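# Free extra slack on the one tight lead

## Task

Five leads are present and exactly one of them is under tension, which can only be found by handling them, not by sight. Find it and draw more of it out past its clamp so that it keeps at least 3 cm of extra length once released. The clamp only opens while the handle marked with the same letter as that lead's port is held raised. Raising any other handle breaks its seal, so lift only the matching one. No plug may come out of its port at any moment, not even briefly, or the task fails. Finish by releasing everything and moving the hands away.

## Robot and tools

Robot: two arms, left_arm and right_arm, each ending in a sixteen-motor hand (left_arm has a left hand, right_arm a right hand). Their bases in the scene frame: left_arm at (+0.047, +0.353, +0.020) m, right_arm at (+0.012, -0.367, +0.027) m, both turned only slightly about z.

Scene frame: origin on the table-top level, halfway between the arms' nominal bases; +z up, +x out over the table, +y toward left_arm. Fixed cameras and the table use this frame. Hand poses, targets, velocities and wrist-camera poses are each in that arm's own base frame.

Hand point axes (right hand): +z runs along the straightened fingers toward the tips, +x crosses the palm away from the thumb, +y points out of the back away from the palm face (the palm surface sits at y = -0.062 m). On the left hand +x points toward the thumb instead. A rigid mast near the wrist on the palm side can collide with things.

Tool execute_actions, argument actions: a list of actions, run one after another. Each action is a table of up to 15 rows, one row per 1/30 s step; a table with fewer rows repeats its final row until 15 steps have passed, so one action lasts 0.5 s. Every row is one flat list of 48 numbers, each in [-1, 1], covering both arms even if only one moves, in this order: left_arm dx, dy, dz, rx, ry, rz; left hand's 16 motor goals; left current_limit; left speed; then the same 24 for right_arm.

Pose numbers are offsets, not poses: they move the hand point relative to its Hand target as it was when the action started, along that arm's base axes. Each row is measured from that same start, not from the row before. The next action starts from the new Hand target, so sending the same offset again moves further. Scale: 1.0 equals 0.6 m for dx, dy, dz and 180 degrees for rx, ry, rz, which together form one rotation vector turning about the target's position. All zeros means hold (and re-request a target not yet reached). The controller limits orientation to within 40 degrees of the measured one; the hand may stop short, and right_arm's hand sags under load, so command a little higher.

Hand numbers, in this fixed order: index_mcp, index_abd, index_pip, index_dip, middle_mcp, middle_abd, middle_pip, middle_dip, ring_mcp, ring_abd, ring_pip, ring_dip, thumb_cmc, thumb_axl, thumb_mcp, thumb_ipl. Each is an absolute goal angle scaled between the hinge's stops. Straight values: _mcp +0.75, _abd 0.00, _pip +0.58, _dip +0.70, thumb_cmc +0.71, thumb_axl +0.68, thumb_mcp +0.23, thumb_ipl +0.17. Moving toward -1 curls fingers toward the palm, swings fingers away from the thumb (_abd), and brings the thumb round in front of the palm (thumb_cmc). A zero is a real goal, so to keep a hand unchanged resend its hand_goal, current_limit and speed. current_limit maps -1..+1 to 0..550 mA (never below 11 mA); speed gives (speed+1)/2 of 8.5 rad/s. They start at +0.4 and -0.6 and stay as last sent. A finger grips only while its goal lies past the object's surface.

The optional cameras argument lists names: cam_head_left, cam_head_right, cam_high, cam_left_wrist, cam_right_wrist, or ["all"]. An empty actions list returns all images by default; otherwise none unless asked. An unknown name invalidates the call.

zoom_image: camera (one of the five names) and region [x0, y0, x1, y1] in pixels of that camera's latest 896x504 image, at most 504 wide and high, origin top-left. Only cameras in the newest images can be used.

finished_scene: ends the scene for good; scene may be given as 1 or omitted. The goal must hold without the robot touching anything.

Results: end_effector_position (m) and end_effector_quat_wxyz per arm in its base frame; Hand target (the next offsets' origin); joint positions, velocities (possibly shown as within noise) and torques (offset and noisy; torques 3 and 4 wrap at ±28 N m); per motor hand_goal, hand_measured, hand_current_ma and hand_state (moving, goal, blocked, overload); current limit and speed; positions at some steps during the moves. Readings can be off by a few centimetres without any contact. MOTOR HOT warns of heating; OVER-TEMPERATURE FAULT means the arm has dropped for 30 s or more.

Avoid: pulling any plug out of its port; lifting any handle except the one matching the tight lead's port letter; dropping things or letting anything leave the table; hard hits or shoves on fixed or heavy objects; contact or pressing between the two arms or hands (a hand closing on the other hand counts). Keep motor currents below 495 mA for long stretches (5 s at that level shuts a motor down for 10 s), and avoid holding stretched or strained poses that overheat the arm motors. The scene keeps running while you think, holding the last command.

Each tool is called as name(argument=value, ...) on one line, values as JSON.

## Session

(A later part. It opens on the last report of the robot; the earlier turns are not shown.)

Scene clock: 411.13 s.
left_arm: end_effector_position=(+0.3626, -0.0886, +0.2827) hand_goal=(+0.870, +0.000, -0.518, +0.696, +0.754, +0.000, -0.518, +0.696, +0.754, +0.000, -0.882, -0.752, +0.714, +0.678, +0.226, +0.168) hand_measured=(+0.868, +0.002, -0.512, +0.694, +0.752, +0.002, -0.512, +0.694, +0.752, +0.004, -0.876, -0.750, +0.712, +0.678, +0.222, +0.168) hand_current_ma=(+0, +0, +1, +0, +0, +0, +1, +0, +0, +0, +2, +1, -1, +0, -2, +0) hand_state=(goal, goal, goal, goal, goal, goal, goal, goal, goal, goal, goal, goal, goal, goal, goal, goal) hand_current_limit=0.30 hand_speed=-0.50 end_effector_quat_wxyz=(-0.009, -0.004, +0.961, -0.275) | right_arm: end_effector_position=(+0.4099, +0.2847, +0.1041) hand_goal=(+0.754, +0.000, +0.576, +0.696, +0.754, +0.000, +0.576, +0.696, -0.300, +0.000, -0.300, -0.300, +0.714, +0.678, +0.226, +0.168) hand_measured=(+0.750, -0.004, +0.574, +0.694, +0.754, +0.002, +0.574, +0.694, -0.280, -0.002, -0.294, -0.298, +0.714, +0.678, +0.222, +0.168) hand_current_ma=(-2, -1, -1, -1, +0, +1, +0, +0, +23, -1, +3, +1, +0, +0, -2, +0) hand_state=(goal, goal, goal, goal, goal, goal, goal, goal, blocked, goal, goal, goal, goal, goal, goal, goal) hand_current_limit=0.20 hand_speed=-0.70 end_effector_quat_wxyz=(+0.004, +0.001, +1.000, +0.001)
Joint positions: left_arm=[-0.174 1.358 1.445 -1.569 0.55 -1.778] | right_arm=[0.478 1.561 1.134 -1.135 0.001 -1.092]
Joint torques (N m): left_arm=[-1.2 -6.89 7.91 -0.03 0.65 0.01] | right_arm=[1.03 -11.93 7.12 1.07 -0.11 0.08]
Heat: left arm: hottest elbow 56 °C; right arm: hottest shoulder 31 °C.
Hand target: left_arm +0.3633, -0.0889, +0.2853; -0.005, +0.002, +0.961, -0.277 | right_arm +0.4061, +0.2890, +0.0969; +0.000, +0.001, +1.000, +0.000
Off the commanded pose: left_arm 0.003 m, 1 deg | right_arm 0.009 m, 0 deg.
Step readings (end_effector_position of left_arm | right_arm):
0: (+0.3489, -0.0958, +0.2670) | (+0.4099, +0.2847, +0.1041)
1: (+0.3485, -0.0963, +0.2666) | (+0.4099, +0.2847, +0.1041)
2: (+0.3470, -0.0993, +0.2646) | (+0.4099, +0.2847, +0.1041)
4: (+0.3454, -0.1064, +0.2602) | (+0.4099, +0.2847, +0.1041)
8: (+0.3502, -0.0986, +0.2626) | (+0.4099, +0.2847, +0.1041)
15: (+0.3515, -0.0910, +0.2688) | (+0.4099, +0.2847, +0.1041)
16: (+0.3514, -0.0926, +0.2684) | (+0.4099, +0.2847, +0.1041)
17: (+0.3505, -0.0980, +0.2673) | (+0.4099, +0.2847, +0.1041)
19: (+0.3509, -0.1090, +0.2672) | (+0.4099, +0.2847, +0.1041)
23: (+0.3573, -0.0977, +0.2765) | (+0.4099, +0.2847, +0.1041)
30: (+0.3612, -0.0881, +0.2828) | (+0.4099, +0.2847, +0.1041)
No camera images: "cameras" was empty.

execute_actions(actions=[[[0.0,0.01,-0.03,-0.098,0,0,0.869,0,-0.518,0.696,0.754,0,-0.518,0.696,0.754,0,-0.883,-0.753,0.714,0.678,0.226,0.168,0.3,-0.5,0,0,0,0,0,0,0.754,0,0.576,0.696,0.754,0,0.576,0.696,-0.3,0,-0.3,-0.3,0.714,0.678,0.226,0.168,0.2,-0.7]],[[-0.02,0.01,-0.03,0,0,0.067,0.869,0,-0.518,0.696,0.754,0,-0.518,0.696,0.754,0,-0.883,-0.753,0.714,0.678,0.226,0.168,0.3,-0.5,0,0,0,0,0,0,0.754,0,0.576,0.696,0.754,0,0.576,0.696,-0.3,0,-0.3,-0.3,0.714,0.678,0.226,0.168,0.2,-0.7]]], cameras=["cam_head_left", "cam_head_right", "cam_high", "cam_left_wrist"])

Scene clock: 413.37 s.
left_arm: end_effector_position=(+0.3515, -0.0787, +0.2463) hand_goal=(+0.870, +0.000, -0.518, +0.696, +0.754, +0.000, -0.518, +0.696, +0.754, +0.000, -0.882, -0.752, +0.714, +0.678, +0.226, +0.168) hand_measured=(+0.866, +0.002, -0.514, +0.694, +0.750, +0.002, -0.514, +0.694, +0.750, +0.004, -0.876, -0.750, +0.708, +0.678, +0.222, +0.168) hand_current_ma=(-1, +0, +1, +0, -1, +0, +1, +0, -1, +0, +2, +1, -2, +0, -2, +0) hand_state=(goal, goal, goal, goal, goal, goal, goal, goal, goal, goal, goal, goal, goal, goal, goal, goal) hand_current_limit=0.30 hand_speed=-0.50 end_effector_quat_wxyz=(+0.029, -0.091, +0.903, -0.420) | right_arm: end_effector_position=(+0.4099, +0.2847, +0.1041) hand_goal=(+0.754, +0.000, +0.576, +0.696, +0.754, +0.000, +0.576, +0.696, -0.300, +0.000, -0.300, -0.300, +0.714, +0.678, +0.226, +0.168) hand_measured=(+0.750, -0.004, +0.574, +0.694, +0.754, +0.002, +0.574, +0.694, -0.280, -0.002, -0.294, -0.298, +0.714, +0.678, +0.222, +0.168) hand_current_ma=(-2, -1, -1, -1, +0, +1, +0, +0, +23, -1, +3, +1, +0, +0, -2, +0) hand_state=(goal, goal, goal, goal, goal, goal, goal, goal, blocked, goal, goal, goal, goal, goal, goal, goal) hand_current_limit=0.20 hand_speed=-0.70 end_effector_quat_wxyz=(+0.004, +0.001, +1.000, +0.001)
Joint positions: left_arm=[0.008 1.253 1.211 -1.342 0.853 -1.848] | right_arm=[0.478 1.561 1.134 -1.135 0.001 -1.092]
Joint torques (N m): left_arm=[-0.73 -6.42 7.38 0.58 0.76 -0.17] | right_arm=[1.14 -11.93 7.12 1.09 -0.11 0.08]
Heat: left arm: hottest elbow 56 °C; right arm: hottest shoulder 31 °C.
Hand target: left_arm +0.3513, -0.0769, +0.2493; +0.040, -0.093, +0.902, -0.419 | right_arm +0.4061, +0.2890, +0.0969; +0.000, +0.001, +1.000, +0.000
Off the commanded pose: left_arm 0.003 m, 1 deg | right_arm 0.009 m, 0 deg.
Step readings (end_effector_position of left_arm | right_arm):
0: (+0.3627, -0.0886, +0.2827) | (+0.4099, +0.2847, +0.1041)
1: (+0.3625, -0.0899, +0.2827) | (+0.4099, +0.2847, +0.1041)
2: (+0.3617, -0.0952, +0.2824) | (+0.4099, +0.2847, +0.1041)
4: (+0.3588, -0.1053, +0.2801) | (+0.4099, +0.2847, +0.1041)
8: (+0.3589, -0.0913, +0.2696) | (+0.4099, +0.2847, +0.1041)
15: (+0.3647, -0.0823, +0.2675) | (+0.4099, +0.2847, +0.1041)
16: (+0.3646, -0.0825, +0.2671) | (+0.4099, +0.2847, +0.1041)
17: (+0.3646, -0.0834, +0.2657) | (+0.4099, +0.2847, +0.1041)
19: (+0.3628, -0.0841, +0.2569) | (+0.4099, +0.2847, +0.1041)
23: (+0.3539, -0.0802, +0.2426) | (+0.4099, +0.2847, +0.1041)
30: (+0.3535, -0.0784, +0.2460) | (+0.4099, +0.2847, +0.1041)
camera_calibration:
cam_left_wrist: T_world_to_cam=[[0.837449, -0.230518, 0.495521, -0.471525], [-0.474167, 0.144365, 0.868518, -0.0840449], [-0.271745, -0.962299, 0.0115943, 0.141574], [0, 0, 0, 1]] pos_world=[0.393499, 0.0396751, 0.305004]
Images, in order (width x height): cam_head_left 896x504, cam_head_right 896x504, cam_high 896x504, cam_left_wrist 896x504.

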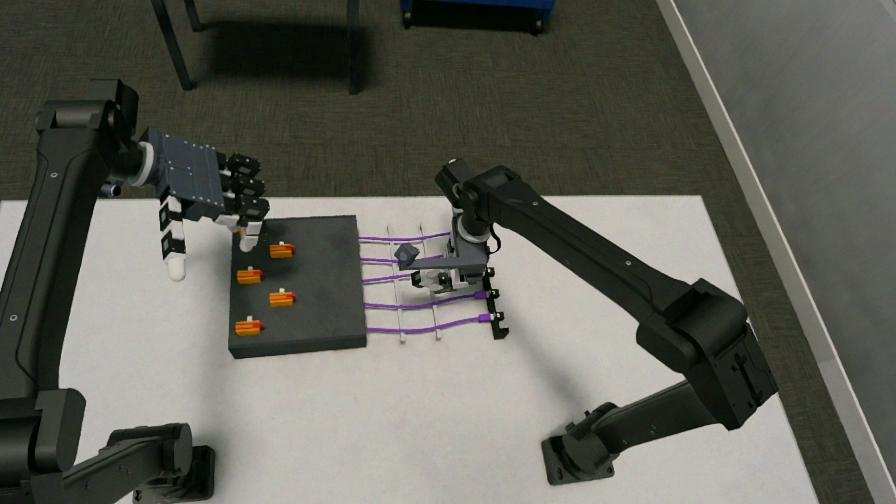

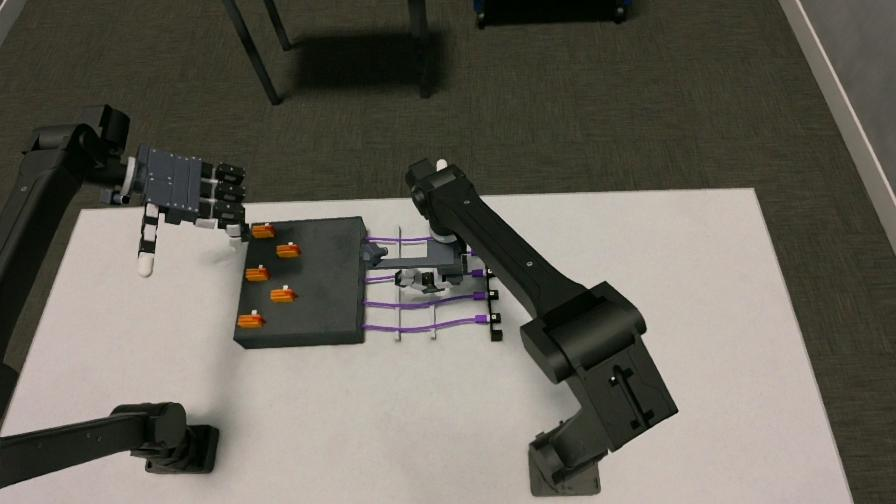

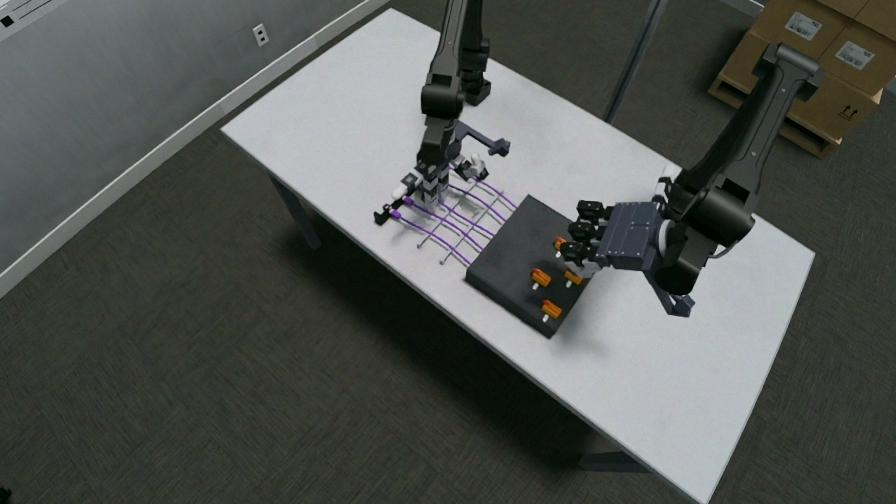

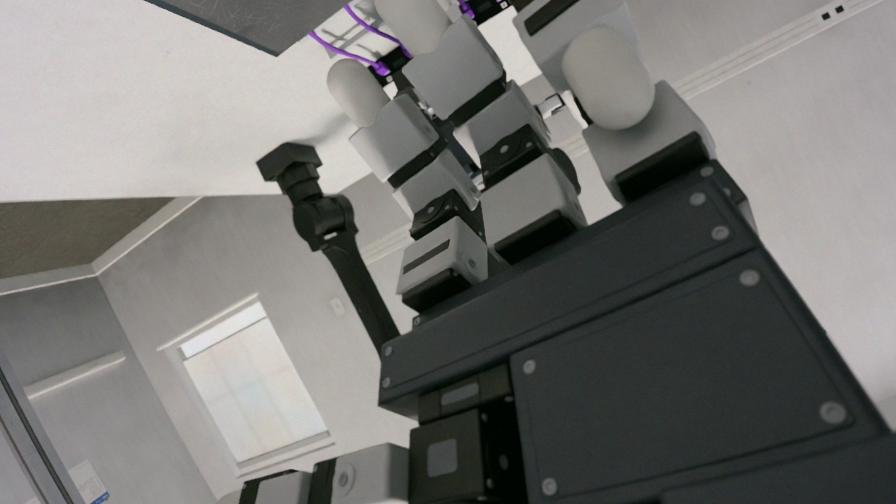

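execute_actions(actions=[[[-0.014,0.0045,-0.055,0,0,0,0.869,0.1,-0.518,0.696,0.754,-0.1,-0.518,0.696,0.754,-0.15,-0.883,-0.753,0.714,0.678,0.226,0.168,0.3,-0.5,0,0,0,0,0,0,0.754,0,0.576,0.696,0.754,0,0.576,0.696,-0.3,0,-0.3,-0.3,0.714,0.678,0.226,0.168,0.2,-0.7]],[[0,0,-0.055,0,0,0,0.869,0.1,-0.518,0.696,0.754,-0.1,-0.518,0.696,0.754,-0.15,-0.883,-0.753,0.714,0.678,0.226,0.168,0.3,-0.5,0,0,0,0,0,0,0.754,0,0.576,0.696,0.754,0,0.576,0.696,-0.3,0,-0.3,-0.3,0.714,0.678,0.226,0.168,0.2,-0.7]],[[0,0,-0.055,0,0,0,0.869,0.1,-0.518,0.696,0.754,-0.1,-0.518,0.696,0.754,-0.15,-0.883,-0.753,0.714,0.678,0.226,0.168,0.3,-0.5,0,0,0,0,0,0,0.754,0,0.576,0.696,0.754,0,0.576,0.696,-0.3,0,-0.3,-0.3,0.714,0.678,0.226,0.168,0.2,-0.7]]], cameras=["cam_head_left", "cam_head_right", "cam_high", "cam_left_wrist"])

Scene clock: 416.03 s.
left_arm: end_effector_position=(+0.3395, -0.0772, +0.1538) hand_goal=(+0.870, +0.100, -0.518, +0.696, +0.754, -0.100, -0.518, +0.696, +0.754, -0.150, -0.882, -0.752, +0.714, +0.678, +0.226, +0.168) hand_measured=(+0.866, +0.096, -0.514, +0.694, +0.750, -0.096, -0.514, +0.694, +0.750, -0.146, -0.876, -0.750, +0.708, +0.678, +0.222, +0.168) hand_current_ma=(-1, -1, +1, +0, -1, +1, +1, +0, -1, +1, +2, +1, -2, +0, -2, +0) hand_state=(goal, goal, goal, goal, goal, goal, goal, goal, goal, goal, goal, goal, goal, goal, goal, goal) hand_current_limit=0.30 hand_speed=-0.50 end_effector_quat_wxyz=(+0.036, -0.090, +0.903, -0.419) | right_arm: end_effector_position=(+0.4099, +0.2847, +0.1041) hand_goal=(+0.754, +0.000, +0.576, +0.696, +0.754, +0.000, +0.576, +0.696, -0.300, +0.000, -0.300, -0.300, +0.714, +0.678, +0.226, +0.168) hand_measured=(+0.750, -0.004, +0.574, +0.694, +0.754, +0.002, +0.574, +0.694, -0.280, -0.002, -0.294, -0.298, +0.714, +0.678, +0.222, +0.168) hand_current_ma=(-2, -1, -1, -1, +0, +1, +0, +0, +23, -1, +3, +1, +0, +0, -2, +0) hand_state=(goal, goal, goal, goal, goal, goal, goal, goal, blocked, goal, goal, goal, goal, goal, goal, goal) hand_current_limit=0.20 hand_speed=-0.70 end_effector_quat_wxyz=(+0.004, +0.001, +1.000, +0.001)
Joint positions: left_arm=[0.012 1.253 0.965 -1.083 0.851 -1.849] | right_arm=[0.478 1.561 1.134 -1.135 0.001 -1.092]
Joint torques (N m): left_arm=[-0.73 -5.19 7.38 0.69 0.87 -0.09] | right_arm=[0.97 -11.93 7.13 1.1 -0.11 0.07]
Heat: left arm: hottest elbow 55 °C; right arm: hottest shoulder 31 °C.
Hand target: left_arm +0.3428, -0.0742, +0.1505; +0.040, -0.093, +0.902, -0.419 | right_arm +0.4061, +0.2890, +0.0969; +0.000, +0.001, +1.000, +0.000
Off the commanded pose: left_arm 0.006 m, 1 deg | right_arm 0.009 m, 0 deg.
Step readings (end_effector_position of left_arm | right_arm):
0: (+0.3515, -0.0787, +0.2463) | (+0.4099, +0.2847, +0.1041)
1: (+0.3515, -0.0787, +0.2459) | (+0.4099, +0.2847, +0.1041)
2: (+0.3517, -0.0787, +0.2442) | (+0.4099, +0.2847, +0.1041)
4: (+0.3494, -0.0786, +0.2356) | (+0.4099, +0.2847, +0.1041)
8: (+0.3399, -0.0779, +0.2166) | (+0.4099, +0.2847, +0.1041)
15: (+0.3407, -0.0775, +0.2121) | (+0.4099, +0.2847, +0.1041)
16: (+0.3410, -0.0773, +0.2118) | (+0.4099, +0.2847, +0.1041)
17: (+0.3419, -0.0773, +0.2104) | (+0.4099, +0.2847, +0.1041)
19: (+0.3429, -0.0773, +0.2034) | (+0.4099, +0.2847, +0.1041)
23: (+0.3376, -0.0774, +0.1876) | (+0.4099, +0.2847, +0.1041)
30: (+0.3393, -0.0773, +0.1843) | (+0.4099, +0.2847, +0.1041)
31: (+0.3395, -0.0773, +0.1841) | (+0.4099, +0.2847, +0.1041)
32: (+0.3406, -0.0773, +0.1827) | (+0.4099, +0.2847, +0.1041)
34: (+0.3420, -0.0772, +0.1758) | (+0.4099, +0.2847, +0.1041)
38: (+0.3368, -0.0772, +0.1598) | (+0.4099, +0.2847, +0.1041)
45: (+0.3389, -0.0772, +0.1538) | (+0.4099, +0.2847, +0.1041)
camera_calibration:
cam_left_wrist: T_world_to_cam=[[0.83214, -0.227624, 0.505698, -0.414728], [-0.485842, 0.140455, 0.862688, -0.00505601], [-0.267397, -0.963566, 0.00628896, 0.140074], [0, 0, 0, 1]] pos_world=[0.38011, 0.0412782, 0.213208]
Images, in order (width x height): cam_head_left 896x504, cam_head_right 896x504, cam_high 896x504, cam_left_wrist 896x504.

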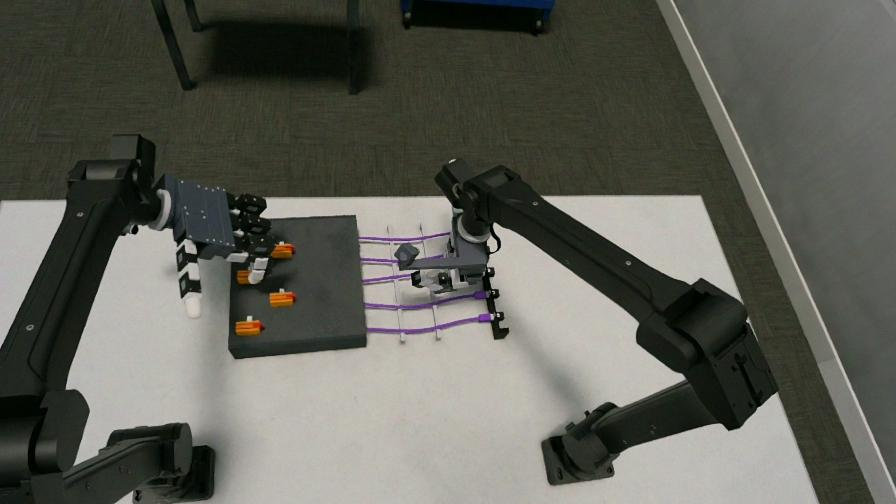

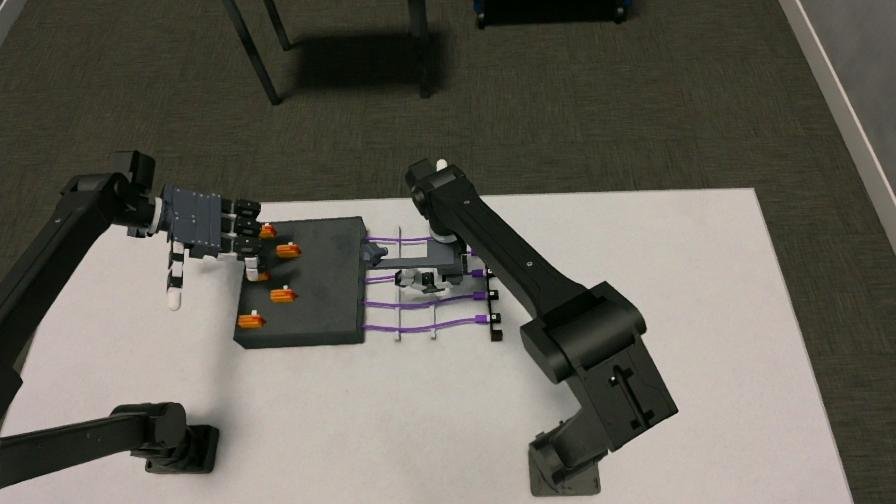

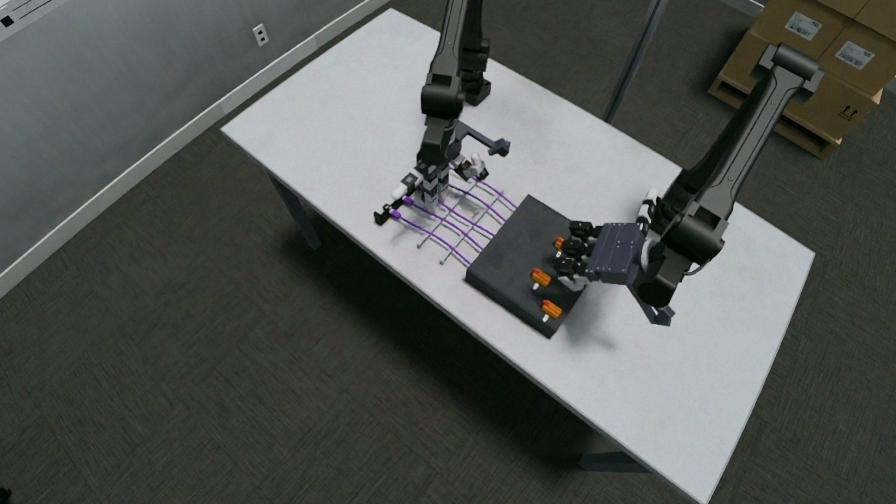

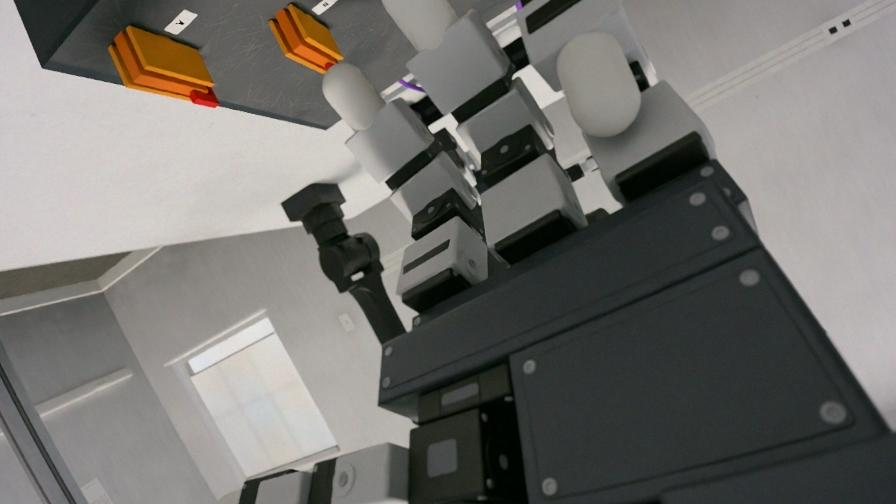

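zoom_image(camera="cam_left_wrist", region=[90, 0, 370, 140])

zoom_image(camera="cam_head_left", region=[200, 200, 320, 360])

zoom_image(camera="cam_high", region=[500, 210, 620, 330])

zoom_image(camera="cam_head_right", region=[210, 200, 320, 350])

Scaled by 1.800 from the camera's 896x504 image, which has a finer 1280x720 frame.

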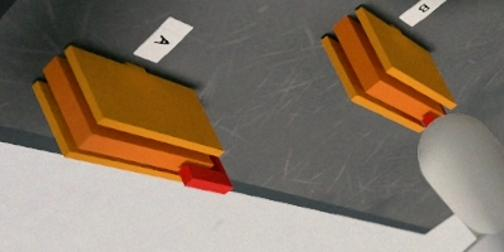

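Scaled by 3.150 from the camera's 896x504 image, which has a finer 1280x720 frame.

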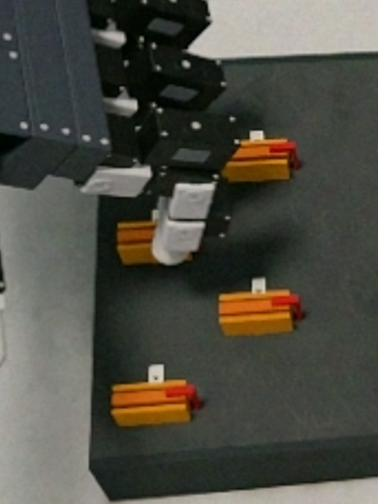

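Scaled by 4.200 from the camera's 896x504 image, which has a finer 1280x720 frame.

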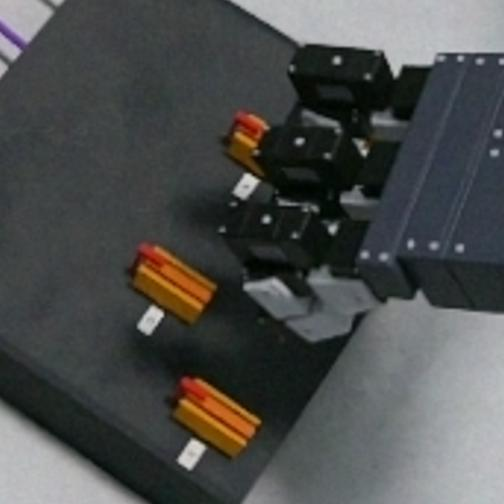

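Scaled by 3.360 from the camera's 896x504 image, which has a finer 1280x720 frame.

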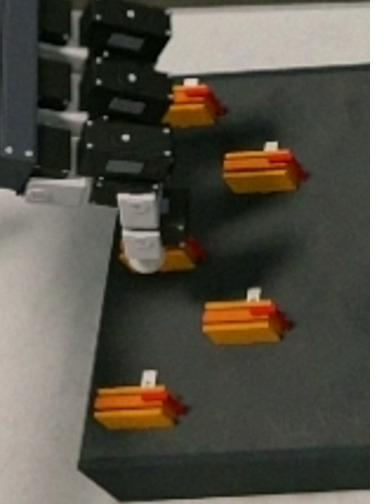

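execute_actions(actions=[[[0.0,0.004,-0.03,0,0,0,0.869,0.1,-0.518,0.696,0.754,-0.1,-0.518,0.696,0.754,-0.15,-0.883,-0.753,0.714,0.678,0.226,0.168,0.3,-0.5,0,0,0,0,0,0,0.754,0,0.576,0.696,0.754,0,0.576,0.696,-0.3,0,-0.3,-0.3,0.714,0.678,0.226,0.168,0.2,-0.7]]], cameras=["cam_head_left", "cam_head_right", "cam_high", "cam_left_wrist"])

zoom_image(camera="cam_left_wrist", region=[90, 0, 470, 180])

zoom_image(camera="cam_head_left", region=[210, 210, 310, 340])

zoom_image(camera="cam_high", region=[520, 230, 620, 330])

zoom_image(camera="cam_head_right", region=[220, 220, 310, 340])

Scene clock: 423.17 s.
left_arm: end_effector_position=(+0.3394, -0.0749, +0.1363) hand_goal=(+0.870, +0.100, -0.518, +0.696, +0.754, -0.100, -0.518, +0.696, +0.754, -0.150, -0.882, -0.752, +0.714, +0.678, +0.226, +0.168) hand_measured=(+0.866, +0.096, -0.514, +0.694, +0.750, -0.096, -0.514, +0.694, +0.750, -0.146, -0.876, -0.750, +0.708, +0.678, +0.222, +0.168) hand_current_ma=(-1, -1, +1, +0, -1, +1, +1, +0, -1, +1, +2, +1, -2, +0, -2, +0) hand_state=(goal, goal, goal, goal, goal, goal, goal, goal, goal, goal, goal, goal, goal, goal, goal, goal) hand_current_limit=0.30 hand_speed=-0.50 end_effector_quat_wxyz=(+0.035, -0.093, +0.903, -0.419) | right_arm: end_effector_position=(+0.4099, +0.2847, +0.1041) hand_goal=(+0.754, +0.000, +0.576, +0.696, +0.754, +0.000, +0.576, +0.696, -0.300, +0.000, -0.300, -0.300, +0.714, +0.678, +0.226, +0.168) hand_measured=(+0.750, -0.004, +0.574, +0.694, +0.754, +0.002, +0.574, +0.694, -0.280, -0.002, -0.294, -0.298, +0.714, +0.678, +0.222, +0.168) hand_current_ma=(-2, -1, -1, -1, +0, +1, +0, +0, +23, -1, +3, +1, +0, +0, -2, +0) hand_state=(goal, goal, goal, goal, goal, goal, goal, goal, blocked, goal, goal, goal, goal, goal, goal, goal) hand_current_limit=0.20 hand_speed=-0.70 end_effector_quat_wxyz=(+0.004, +0.001, +1.000, +0.001)
Joint positions: left_arm=[0.019 1.27 0.932 -1.038 0.851 -1.846] | right_arm=[0.478 1.561 1.134 -1.135 0.001 -1.092]
Joint torques (N m): left_arm=[-0.15 -4.54 6.9 0.59 0.88 -0.03] | right_arm=[1.03 -11.87 7.12 1.1 -0.11 0.08]
Heat: left arm: hottest elbow 53 °C; right arm: hottest shoulder 31 °C.
Hand target: left_arm +0.3429, -0.0719, +0.1324; +0.040, -0.093, +0.902, -0.419 | right_arm +0.4061, +0.2890, +0.0969; +0.000, +0.001, +1.000, +0.000
Off the commanded pose: left_arm 0.006 m, 1 deg | right_arm 0.009 m, 0 deg.
Step readings (end_effector_position of left_arm | right_arm):
0: (+0.3396, -0.0772, +0.1538) | (+0.4099, +0.2847, +0.1041)
1: (+0.3395, -0.0772, +0.1537) | (+0.4099, +0.2847, +0.1041)
2: (+0.3401, -0.0771, +0.1531) | (+0.4099, +0.2847, +0.1041)
4: (+0.3410, -0.0763, +0.1500) | (+0.4099, +0.2847, +0.1041)
8: (+0.3388, -0.0754, +0.1408) | (+0.4099, +0.2847, +0.1041)
15: (+0.3391, -0.0749, +0.1363) | (+0.4099, +0.2847, +0.1041)
camera_calibration:
cam_left_wrist: T_world_to_cam=[[0.834886, -0.224001, 0.502781, -0.405553], [-0.483535, 0.137951, 0.864386, 0.00848248], [-0.262982, -0.964776, 0.00686106, 0.140752], [0, 0, 0, 1]] pos_world=[0.379707, 0.0437799, 0.195607]
Images, in order (width x height): cam_head_left 896x504, cam_head_right 896x504, cam_high 896x504, cam_left_wrist 896x504.

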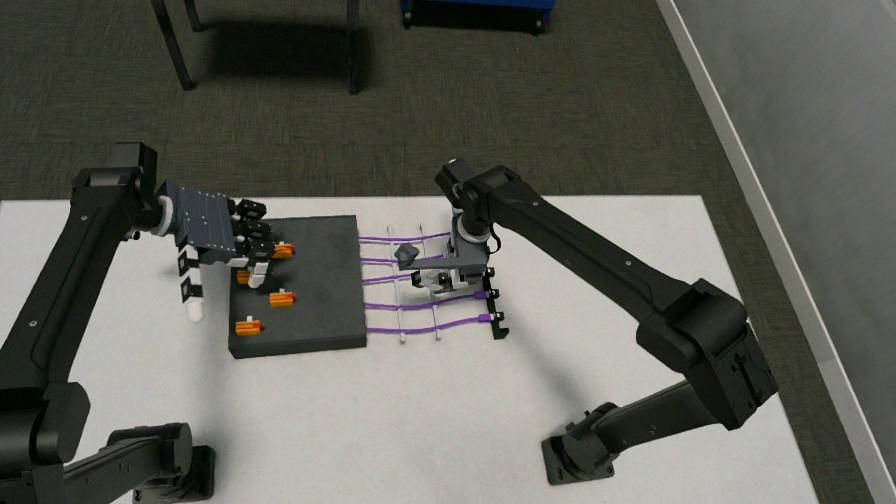

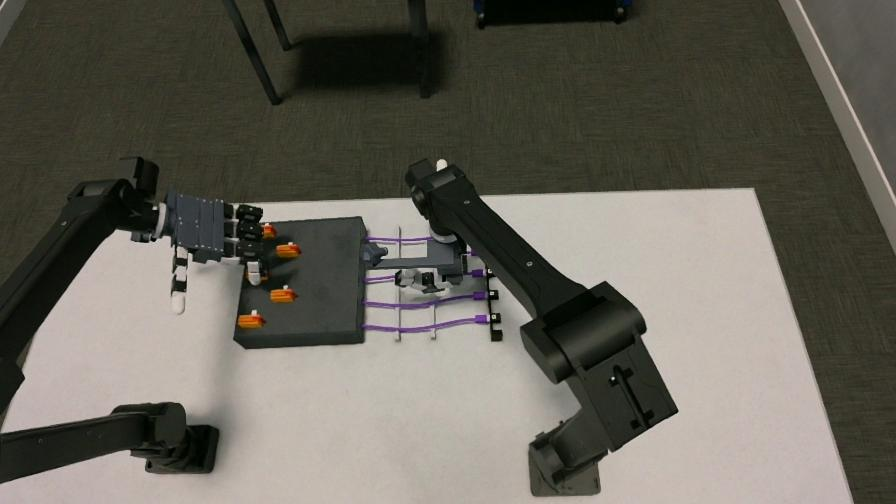

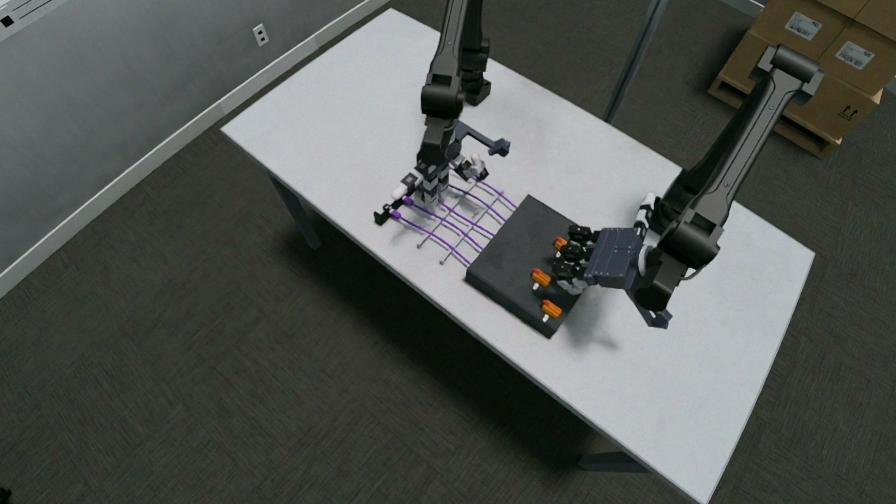

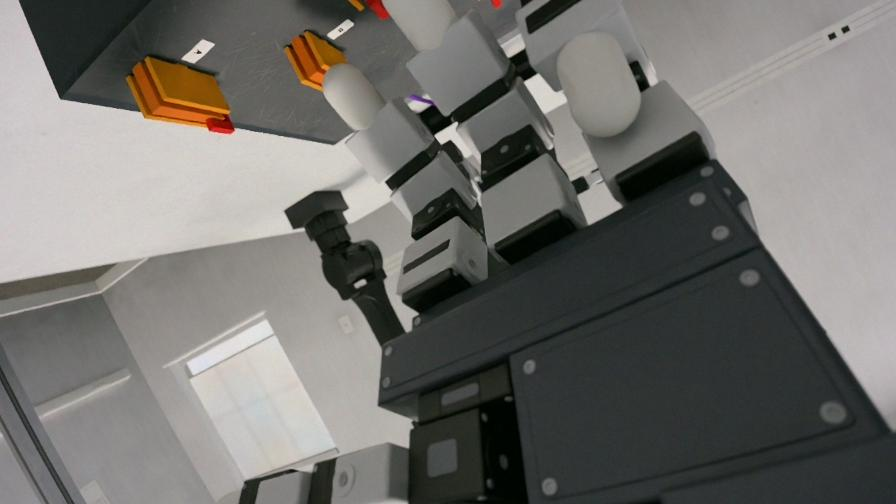

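Scaled by 1.326 from the camera's 896x504 image, which has a finer 1280x720 frame.

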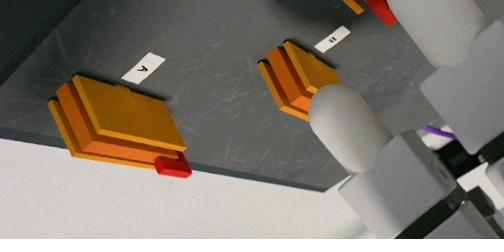

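Scaled by 3.877 from the camera's 896x504 image, which has a finer 1280x720 frame.

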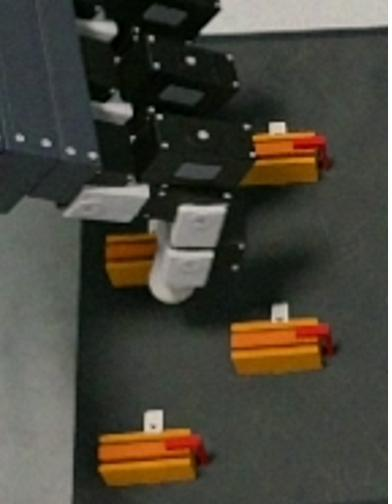

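Scaled by 5.040 from the camera's 896x504 image, which has a finer 1280x720 frame.

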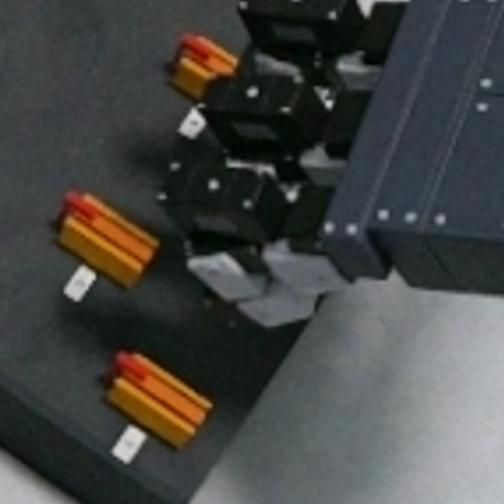

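Scaled by 4.200 from the camera's 896x504 image, which has a finer 1280x720 frame.

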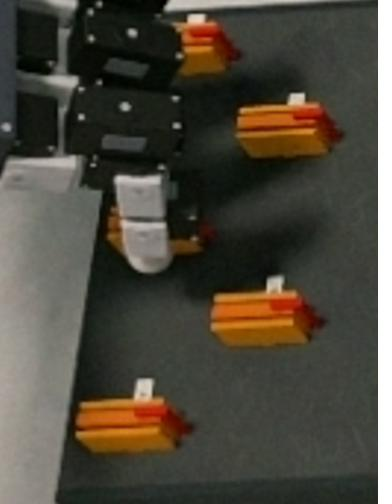

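execute_actions(actions=[[[0,0,-0.02,0,0,0,0.869,0.1,-0.518,0.696,0.754,-0.1,-0.518,0.696,0.754,-0.15,-0.883,-0.753,0.714,0.678,0.226,0.168,0.3,-0.5,0,0,0,0,0,0,0.754,0,0.576,0.696,0.754,0,0.576,0.696,-0.3,0,-0.3,-0.3,0.714,0.678,0.226,0.168,0.2,-0.7]]], cameras=["cam_head_left","cam_head_right","cam_high","cam_left_wrist"])

Scene clock: 426.47 s.
left_arm: end_effector_position=(+0.3399, -0.0749, +0.1248) hand_goal=(+0.870, +0.100, -0.518, +0.696, +0.754, -0.100, -0.518, +0.696, +0.754, -0.150, -0.882, -0.752, +0.714, +0.678, +0.226, +0.168) hand_measured=(+0.866, +0.096, -0.514, +0.694, +0.750, -0.096, -0.514, +0.694, +0.750, -0.146, -0.876, -0.750, +0.708, +0.678, +0.222, +0.168) hand_current_ma=(-1, -1, +1, +0, -1, +1, +1, +0, -1, +1, +2, +1, -2, +0, -2, +0) hand_state=(goal, goal, goal, goal, goal, goal, goal, goal, goal, goal, goal, goal, goal, goal, goal, goal) hand_current_limit=0.30 hand_speed=-0.50 end_effector_quat_wxyz=(+0.036, -0.092, +0.903, -0.419) | right_arm: end_effector_position=(+0.4099, +0.2847, +0.1041) hand_goal=(+0.754, +0.000, +0.576, +0.696, +0.754, +0.000, +0.576, +0.696, -0.300, +0.000, -0.300, -0.300, +0.714, +0.678, +0.226, +0.168) hand_measured=(+0.750, -0.004, +0.574, +0.694, +0.754, +0.002, +0.574, +0.694, -0.280, -0.002, -0.294, -0.298, +0.714, +0.678, +0.222, +0.168) hand_current_ma=(-2, -1, -1, -1, +0, +1, +0, +0, +23, -1, +3, +1, +0, +0, -2, +0) hand_state=(goal, goal, goal, goal, goal, goal, goal, goal, blocked, goal, goal, goal, goal, goal, goal, goal) hand_current_limit=0.20 hand_speed=-0.70 end_effector_quat_wxyz=(+0.004, +0.001, +1.000, +0.001)
Joint positions: left_arm=[0.019 1.282 0.91 -1.003 0.851 -1.845] | right_arm=[0.478 1.561 1.134 -1.135 0.001 -1.092]
Joint torques (N m): left_arm=[-0.56 -4.95 6.9 0.84 0.91 0.04] | right_arm=[1.08 -11.87 7.12 1.09 -0.11 0.08]
Heat: left arm: hottest elbow 53 °C; right arm: hottest shoulder 31 °C.
Hand target: left_arm +0.3429, -0.0719, +0.1203; +0.040, -0.093, +0.902, -0.419 | right_arm +0.4061, +0.2890, +0.0969; +0.000, +0.001, +1.000, +0.000
Off the commanded pose: left_arm 0.006 m, 0 deg | right_arm 0.009 m, 0 deg.
Step readings (end_effector_position of left_arm | right_arm):
0: (+0.3394, -0.0749, +0.1363) | (+0.4099, +0.2847, +0.1041)
1: (+0.3395, -0.0749, +0.1363) | (+0.4099, +0.2847, +0.1041)
2: (+0.3398, -0.0749, +0.1359) | (+0.4099, +0.2847, +0.1041)
4: (+0.3409, -0.0749, +0.1339) | (+0.4099, +0.2847, +0.1041)
8: (+0.3396, -0.0749, +0.1280) | (+0.4099, +0.2847, +0.1041)
15: (+0.3397, -0.0749, +0.1248) | (+0.4099, +0.2847, +0.1041)
camera_calibration:
cam_left_wrist: T_world_to_cam=[[0.833714, -0.2245, 0.5045, -0.40009], [-0.485274, 0.138083, 0.86339, 0.0194179], [-0.263494, -0.964641, 0.00617775, 0.141277], [0, 0, 0, 1]] pos_world=[0.380209, 0.0437799, 0.184207]
Images, in order (width x height): cam_head_left 896x504, cam_head_right 896x504, cam_high 896x504, cam_left_wrist 896x504.

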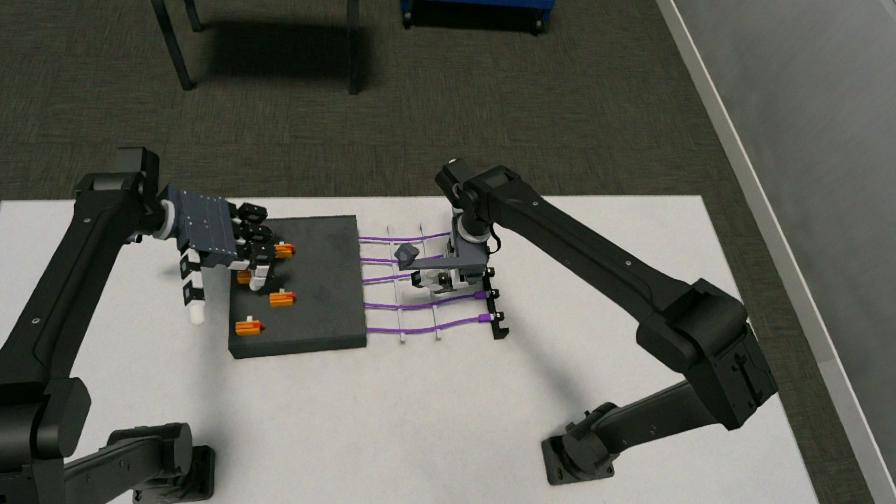

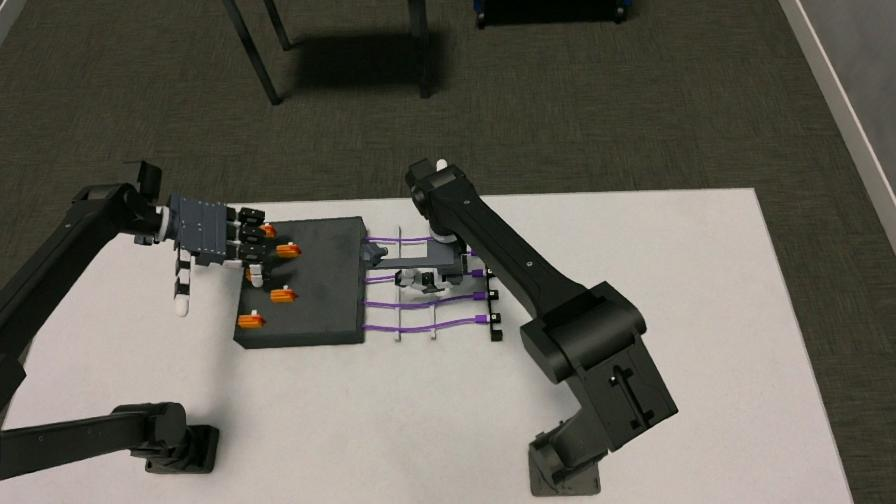

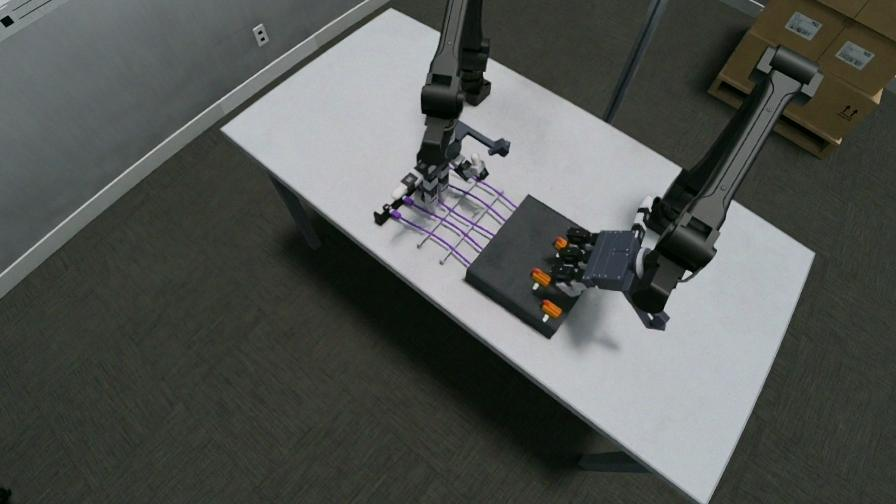

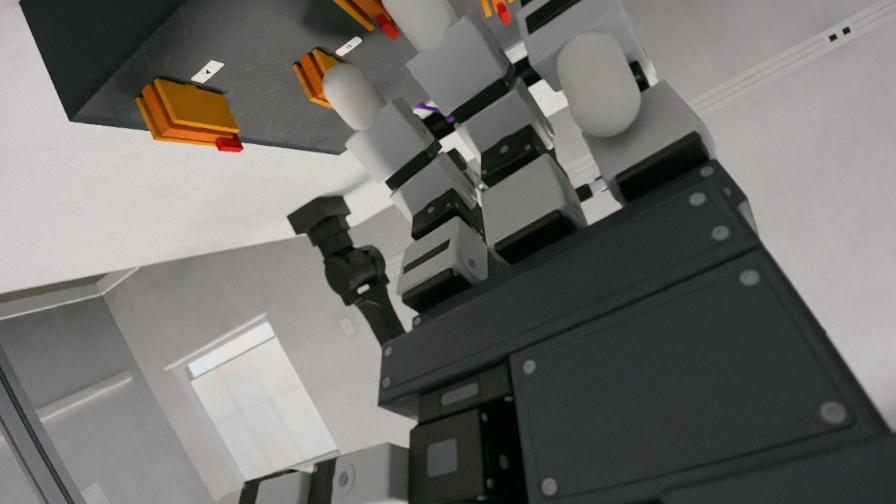

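zoom_image(camera="cam_head_left", region=[210, 200, 330, 350])

zoom_image(camera="cam_left_wrist", region=[120, 0, 560, 200])

zoom_image(camera="cam_head_right", region=[210, 200, 330, 350])

Scaled by 3.360 from the camera's 896x504 image, which has a finer 1280x720 frame.

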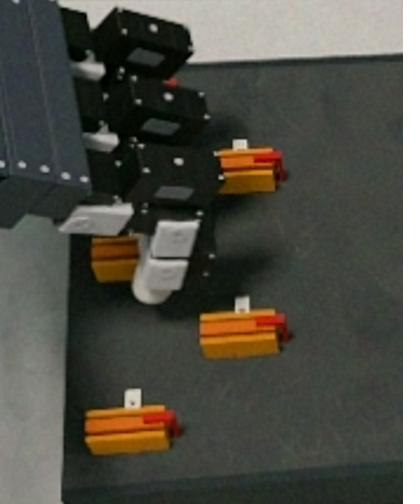

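Scaled by 1.145 from the camera's 896x504 image, which has a finer 1280x720 frame.

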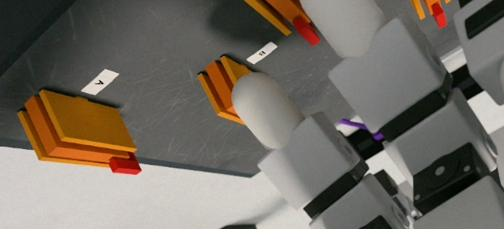

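Scaled by 3.360 from the camera's 896x504 image, which has a finer 1280x720 frame.

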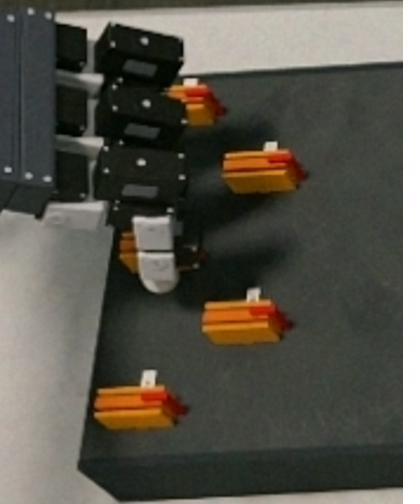

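execute_actions(actions=[[[0,0,-0.02,0,0,0,0.869,0.1,-0.518,0.696,0.754,-0.1,-0.518,0.696,0.754,-0.15,-0.883,-0.753,0.714,0.678,0.226,0.168,0.3,-0.5,0,0,0,0,0,0,0.754,0,0.576,0.696,0.754,0,0.576,0.696,-0.3,0,-0.3,-0.3,0.714,0.678,0.226,0.168,0.2,-0.7]]], cameras=["cam_head_left","cam_head_right","cam_left_wrist"])

zoom_image(camera="cam_head_left", region=[220, 220, 300, 320])

zoom_image(camera="cam_head_right", region=[220, 220, 300, 320])

Scene clock: 430.83 s.
left_arm: end_effector_position=(+0.3412, -0.0748, +0.1140) hand_goal=(+0.870, +0.100, -0.518, +0.696, +0.754, -0.100, -0.518, +0.696, +0.754, -0.150, -0.882, -0.752, +0.714, +0.678, +0.226, +0.168) hand_measured=(+0.866, +0.096, -0.514, +0.694, +0.750, -0.100, -0.516, +0.694, +0.750, -0.146, -0.876, -0.750, +0.708, +0.678, +0.222, +0.168) hand_current_ma=(-1, -1, +1, +0, -1, +0, +0, +0, -1, +1, +2, +1, -2, +0, -2, +0) hand_state=(goal, goal, goal, goal, goal, goal, goal, goal, goal, goal, goal, goal, goal, goal, goal, goal) hand_current_limit=0.30 hand_speed=-0.50 end_effector_quat_wxyz=(+0.038, -0.091, +0.902, -0.419) | right_arm: end_effector_position=(+0.4099, +0.2847, +0.1041) hand_goal=(+0.754, +0.000, +0.576, +0.696, +0.754, +0.000, +0.576, +0.696, -0.300, +0.000, -0.300, -0.300, +0.714, +0.678, +0.226, +0.168) hand_measured=(+0.750, -0.004, +0.574, +0.694, +0.754, +0.002, +0.574, +0.694, -0.280, -0.002, -0.294, -0.298, +0.714, +0.678, +0.222, +0.168) hand_current_ma=(-2, -1, -1, -1, +0, +1, +0, +0, +23, -1, +3, +1, +0, +0, -2, +0) hand_state=(goal, goal, goal, goal, goal, goal, goal, goal, blocked, goal, goal, goal, goal, goal, goal, goal) hand_current_limit=0.20 hand_speed=-0.70 end_effector_quat_wxyz=(+0.004, +0.001, +1.000, +0.001)
Joint positions: left_arm=[0.019 1.294 0.89 -0.967 0.852 -1.844] | right_arm=[0.478 1.561 1.134 -1.135 0.001 -1.092]
Joint torques (N m): left_arm=[0.09 -4.54 6.49 0.64 0.93 0.01] | right_arm=[1.08 -11.93 7.13 1.1 -0.11 0.08]
Heat: left arm: hottest elbow 52 °C; right arm: hottest shoulder 31 °C.
Hand target: left_arm +0.3428, -0.0718, +0.1083; +0.040, -0.093, +0.902, -0.419 | right_arm +0.4061, +0.2890, +0.0969; +0.000, +0.001, +1.000, +0.000
Off the commanded pose: left_arm 0.007 m, 0 deg | right_arm 0.009 m, 0 deg.
Step readings (end_effector_position of left_arm | right_arm):
0: (+0.3399, -0.0749, +0.1248) | (+0.4099, +0.2847, +0.1041)
1: (+0.3400, -0.0749, +0.1248) | (+0.4099, +0.2847, +0.1041)
2: (+0.3403, -0.0749, +0.1244) | (+0.4099, +0.2847, +0.1041)
4: (+0.3412, -0.0749, +0.1223) | (+0.4099, +0.2847, +0.1041)
8: (+0.3404, -0.0749, +0.1161) | (+0.4099, +0.2847, +0.1041)
15: (+0.3412, -0.0748, +0.1141) | (+0.4099, +0.2847, +0.1041)
camera_calibration:
cam_left_wrist: T_world_to_cam=[[0.830874, -0.224971, 0.508956, -0.395228], [-0.489764, 0.138531, 0.860779, 0.0311875], [-0.264157, -0.964467, 0.00491894, 0.142167], [0, 0, 0, 1]] pos_world=[0.381214, 0.0438796, 0.173609]
Images, in order (width x height): cam_head_left 896x504, cam_head_right 896x504, cam_left_wrist 896x504.

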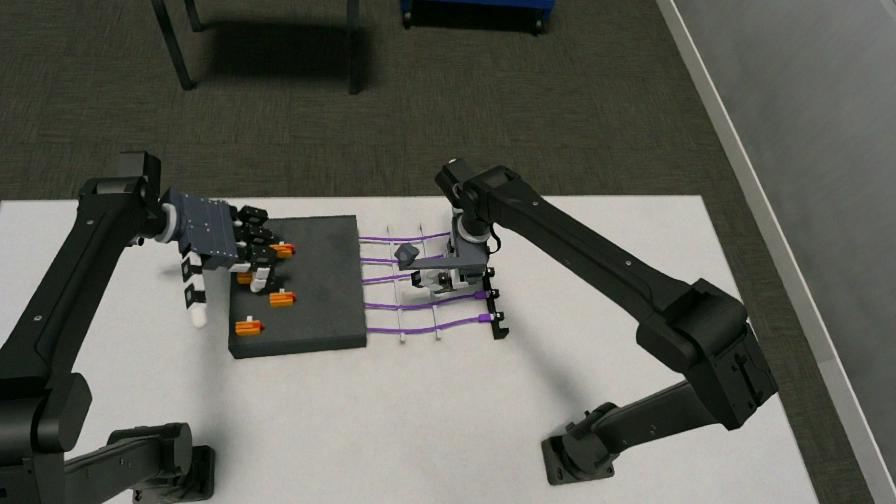

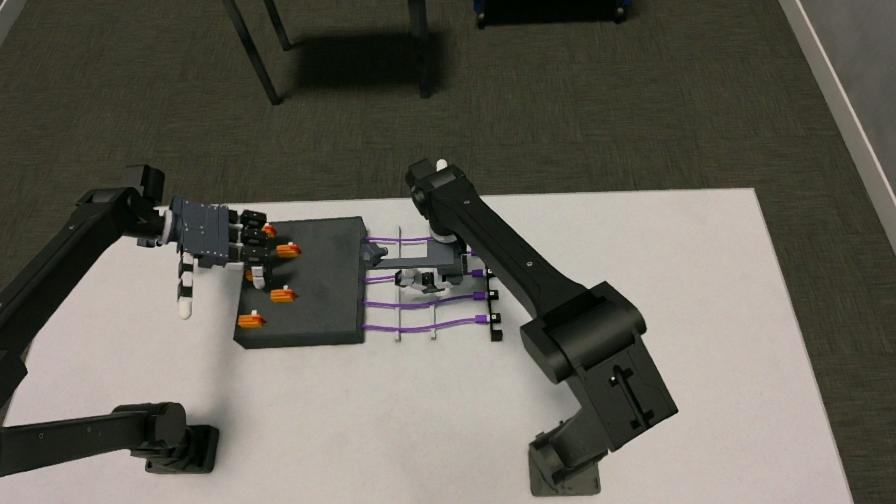

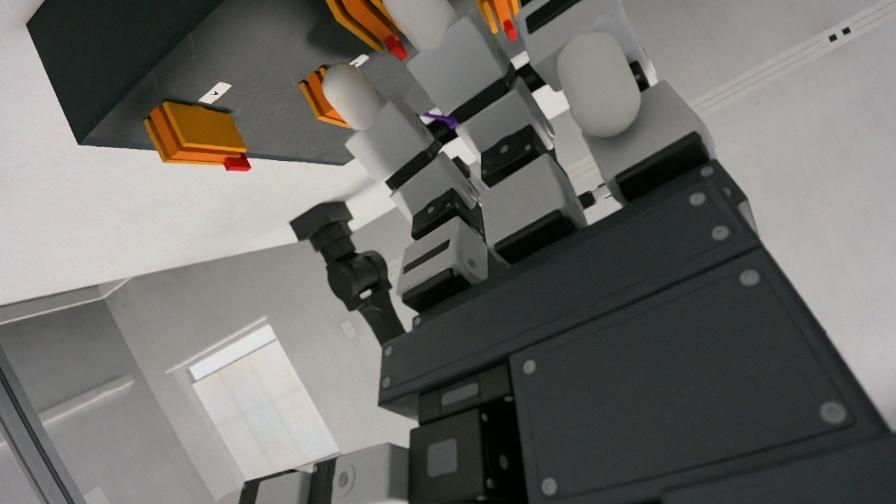

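Scaled by 5.040 from the camera's 896x504 image, which has a finer 1280x720 frame.

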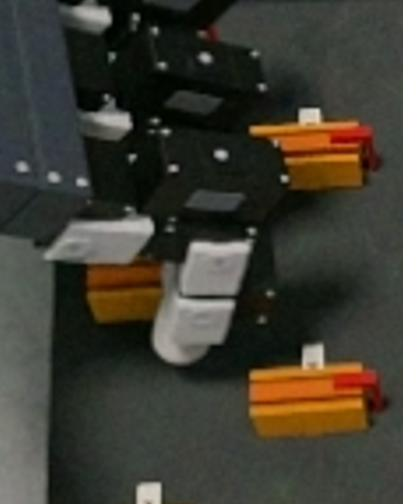

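Scaled by 5.040 from the camera's 896x504 image, which has a finer 1280x720 frame.

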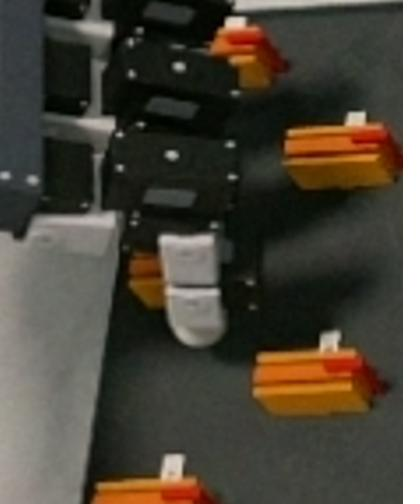

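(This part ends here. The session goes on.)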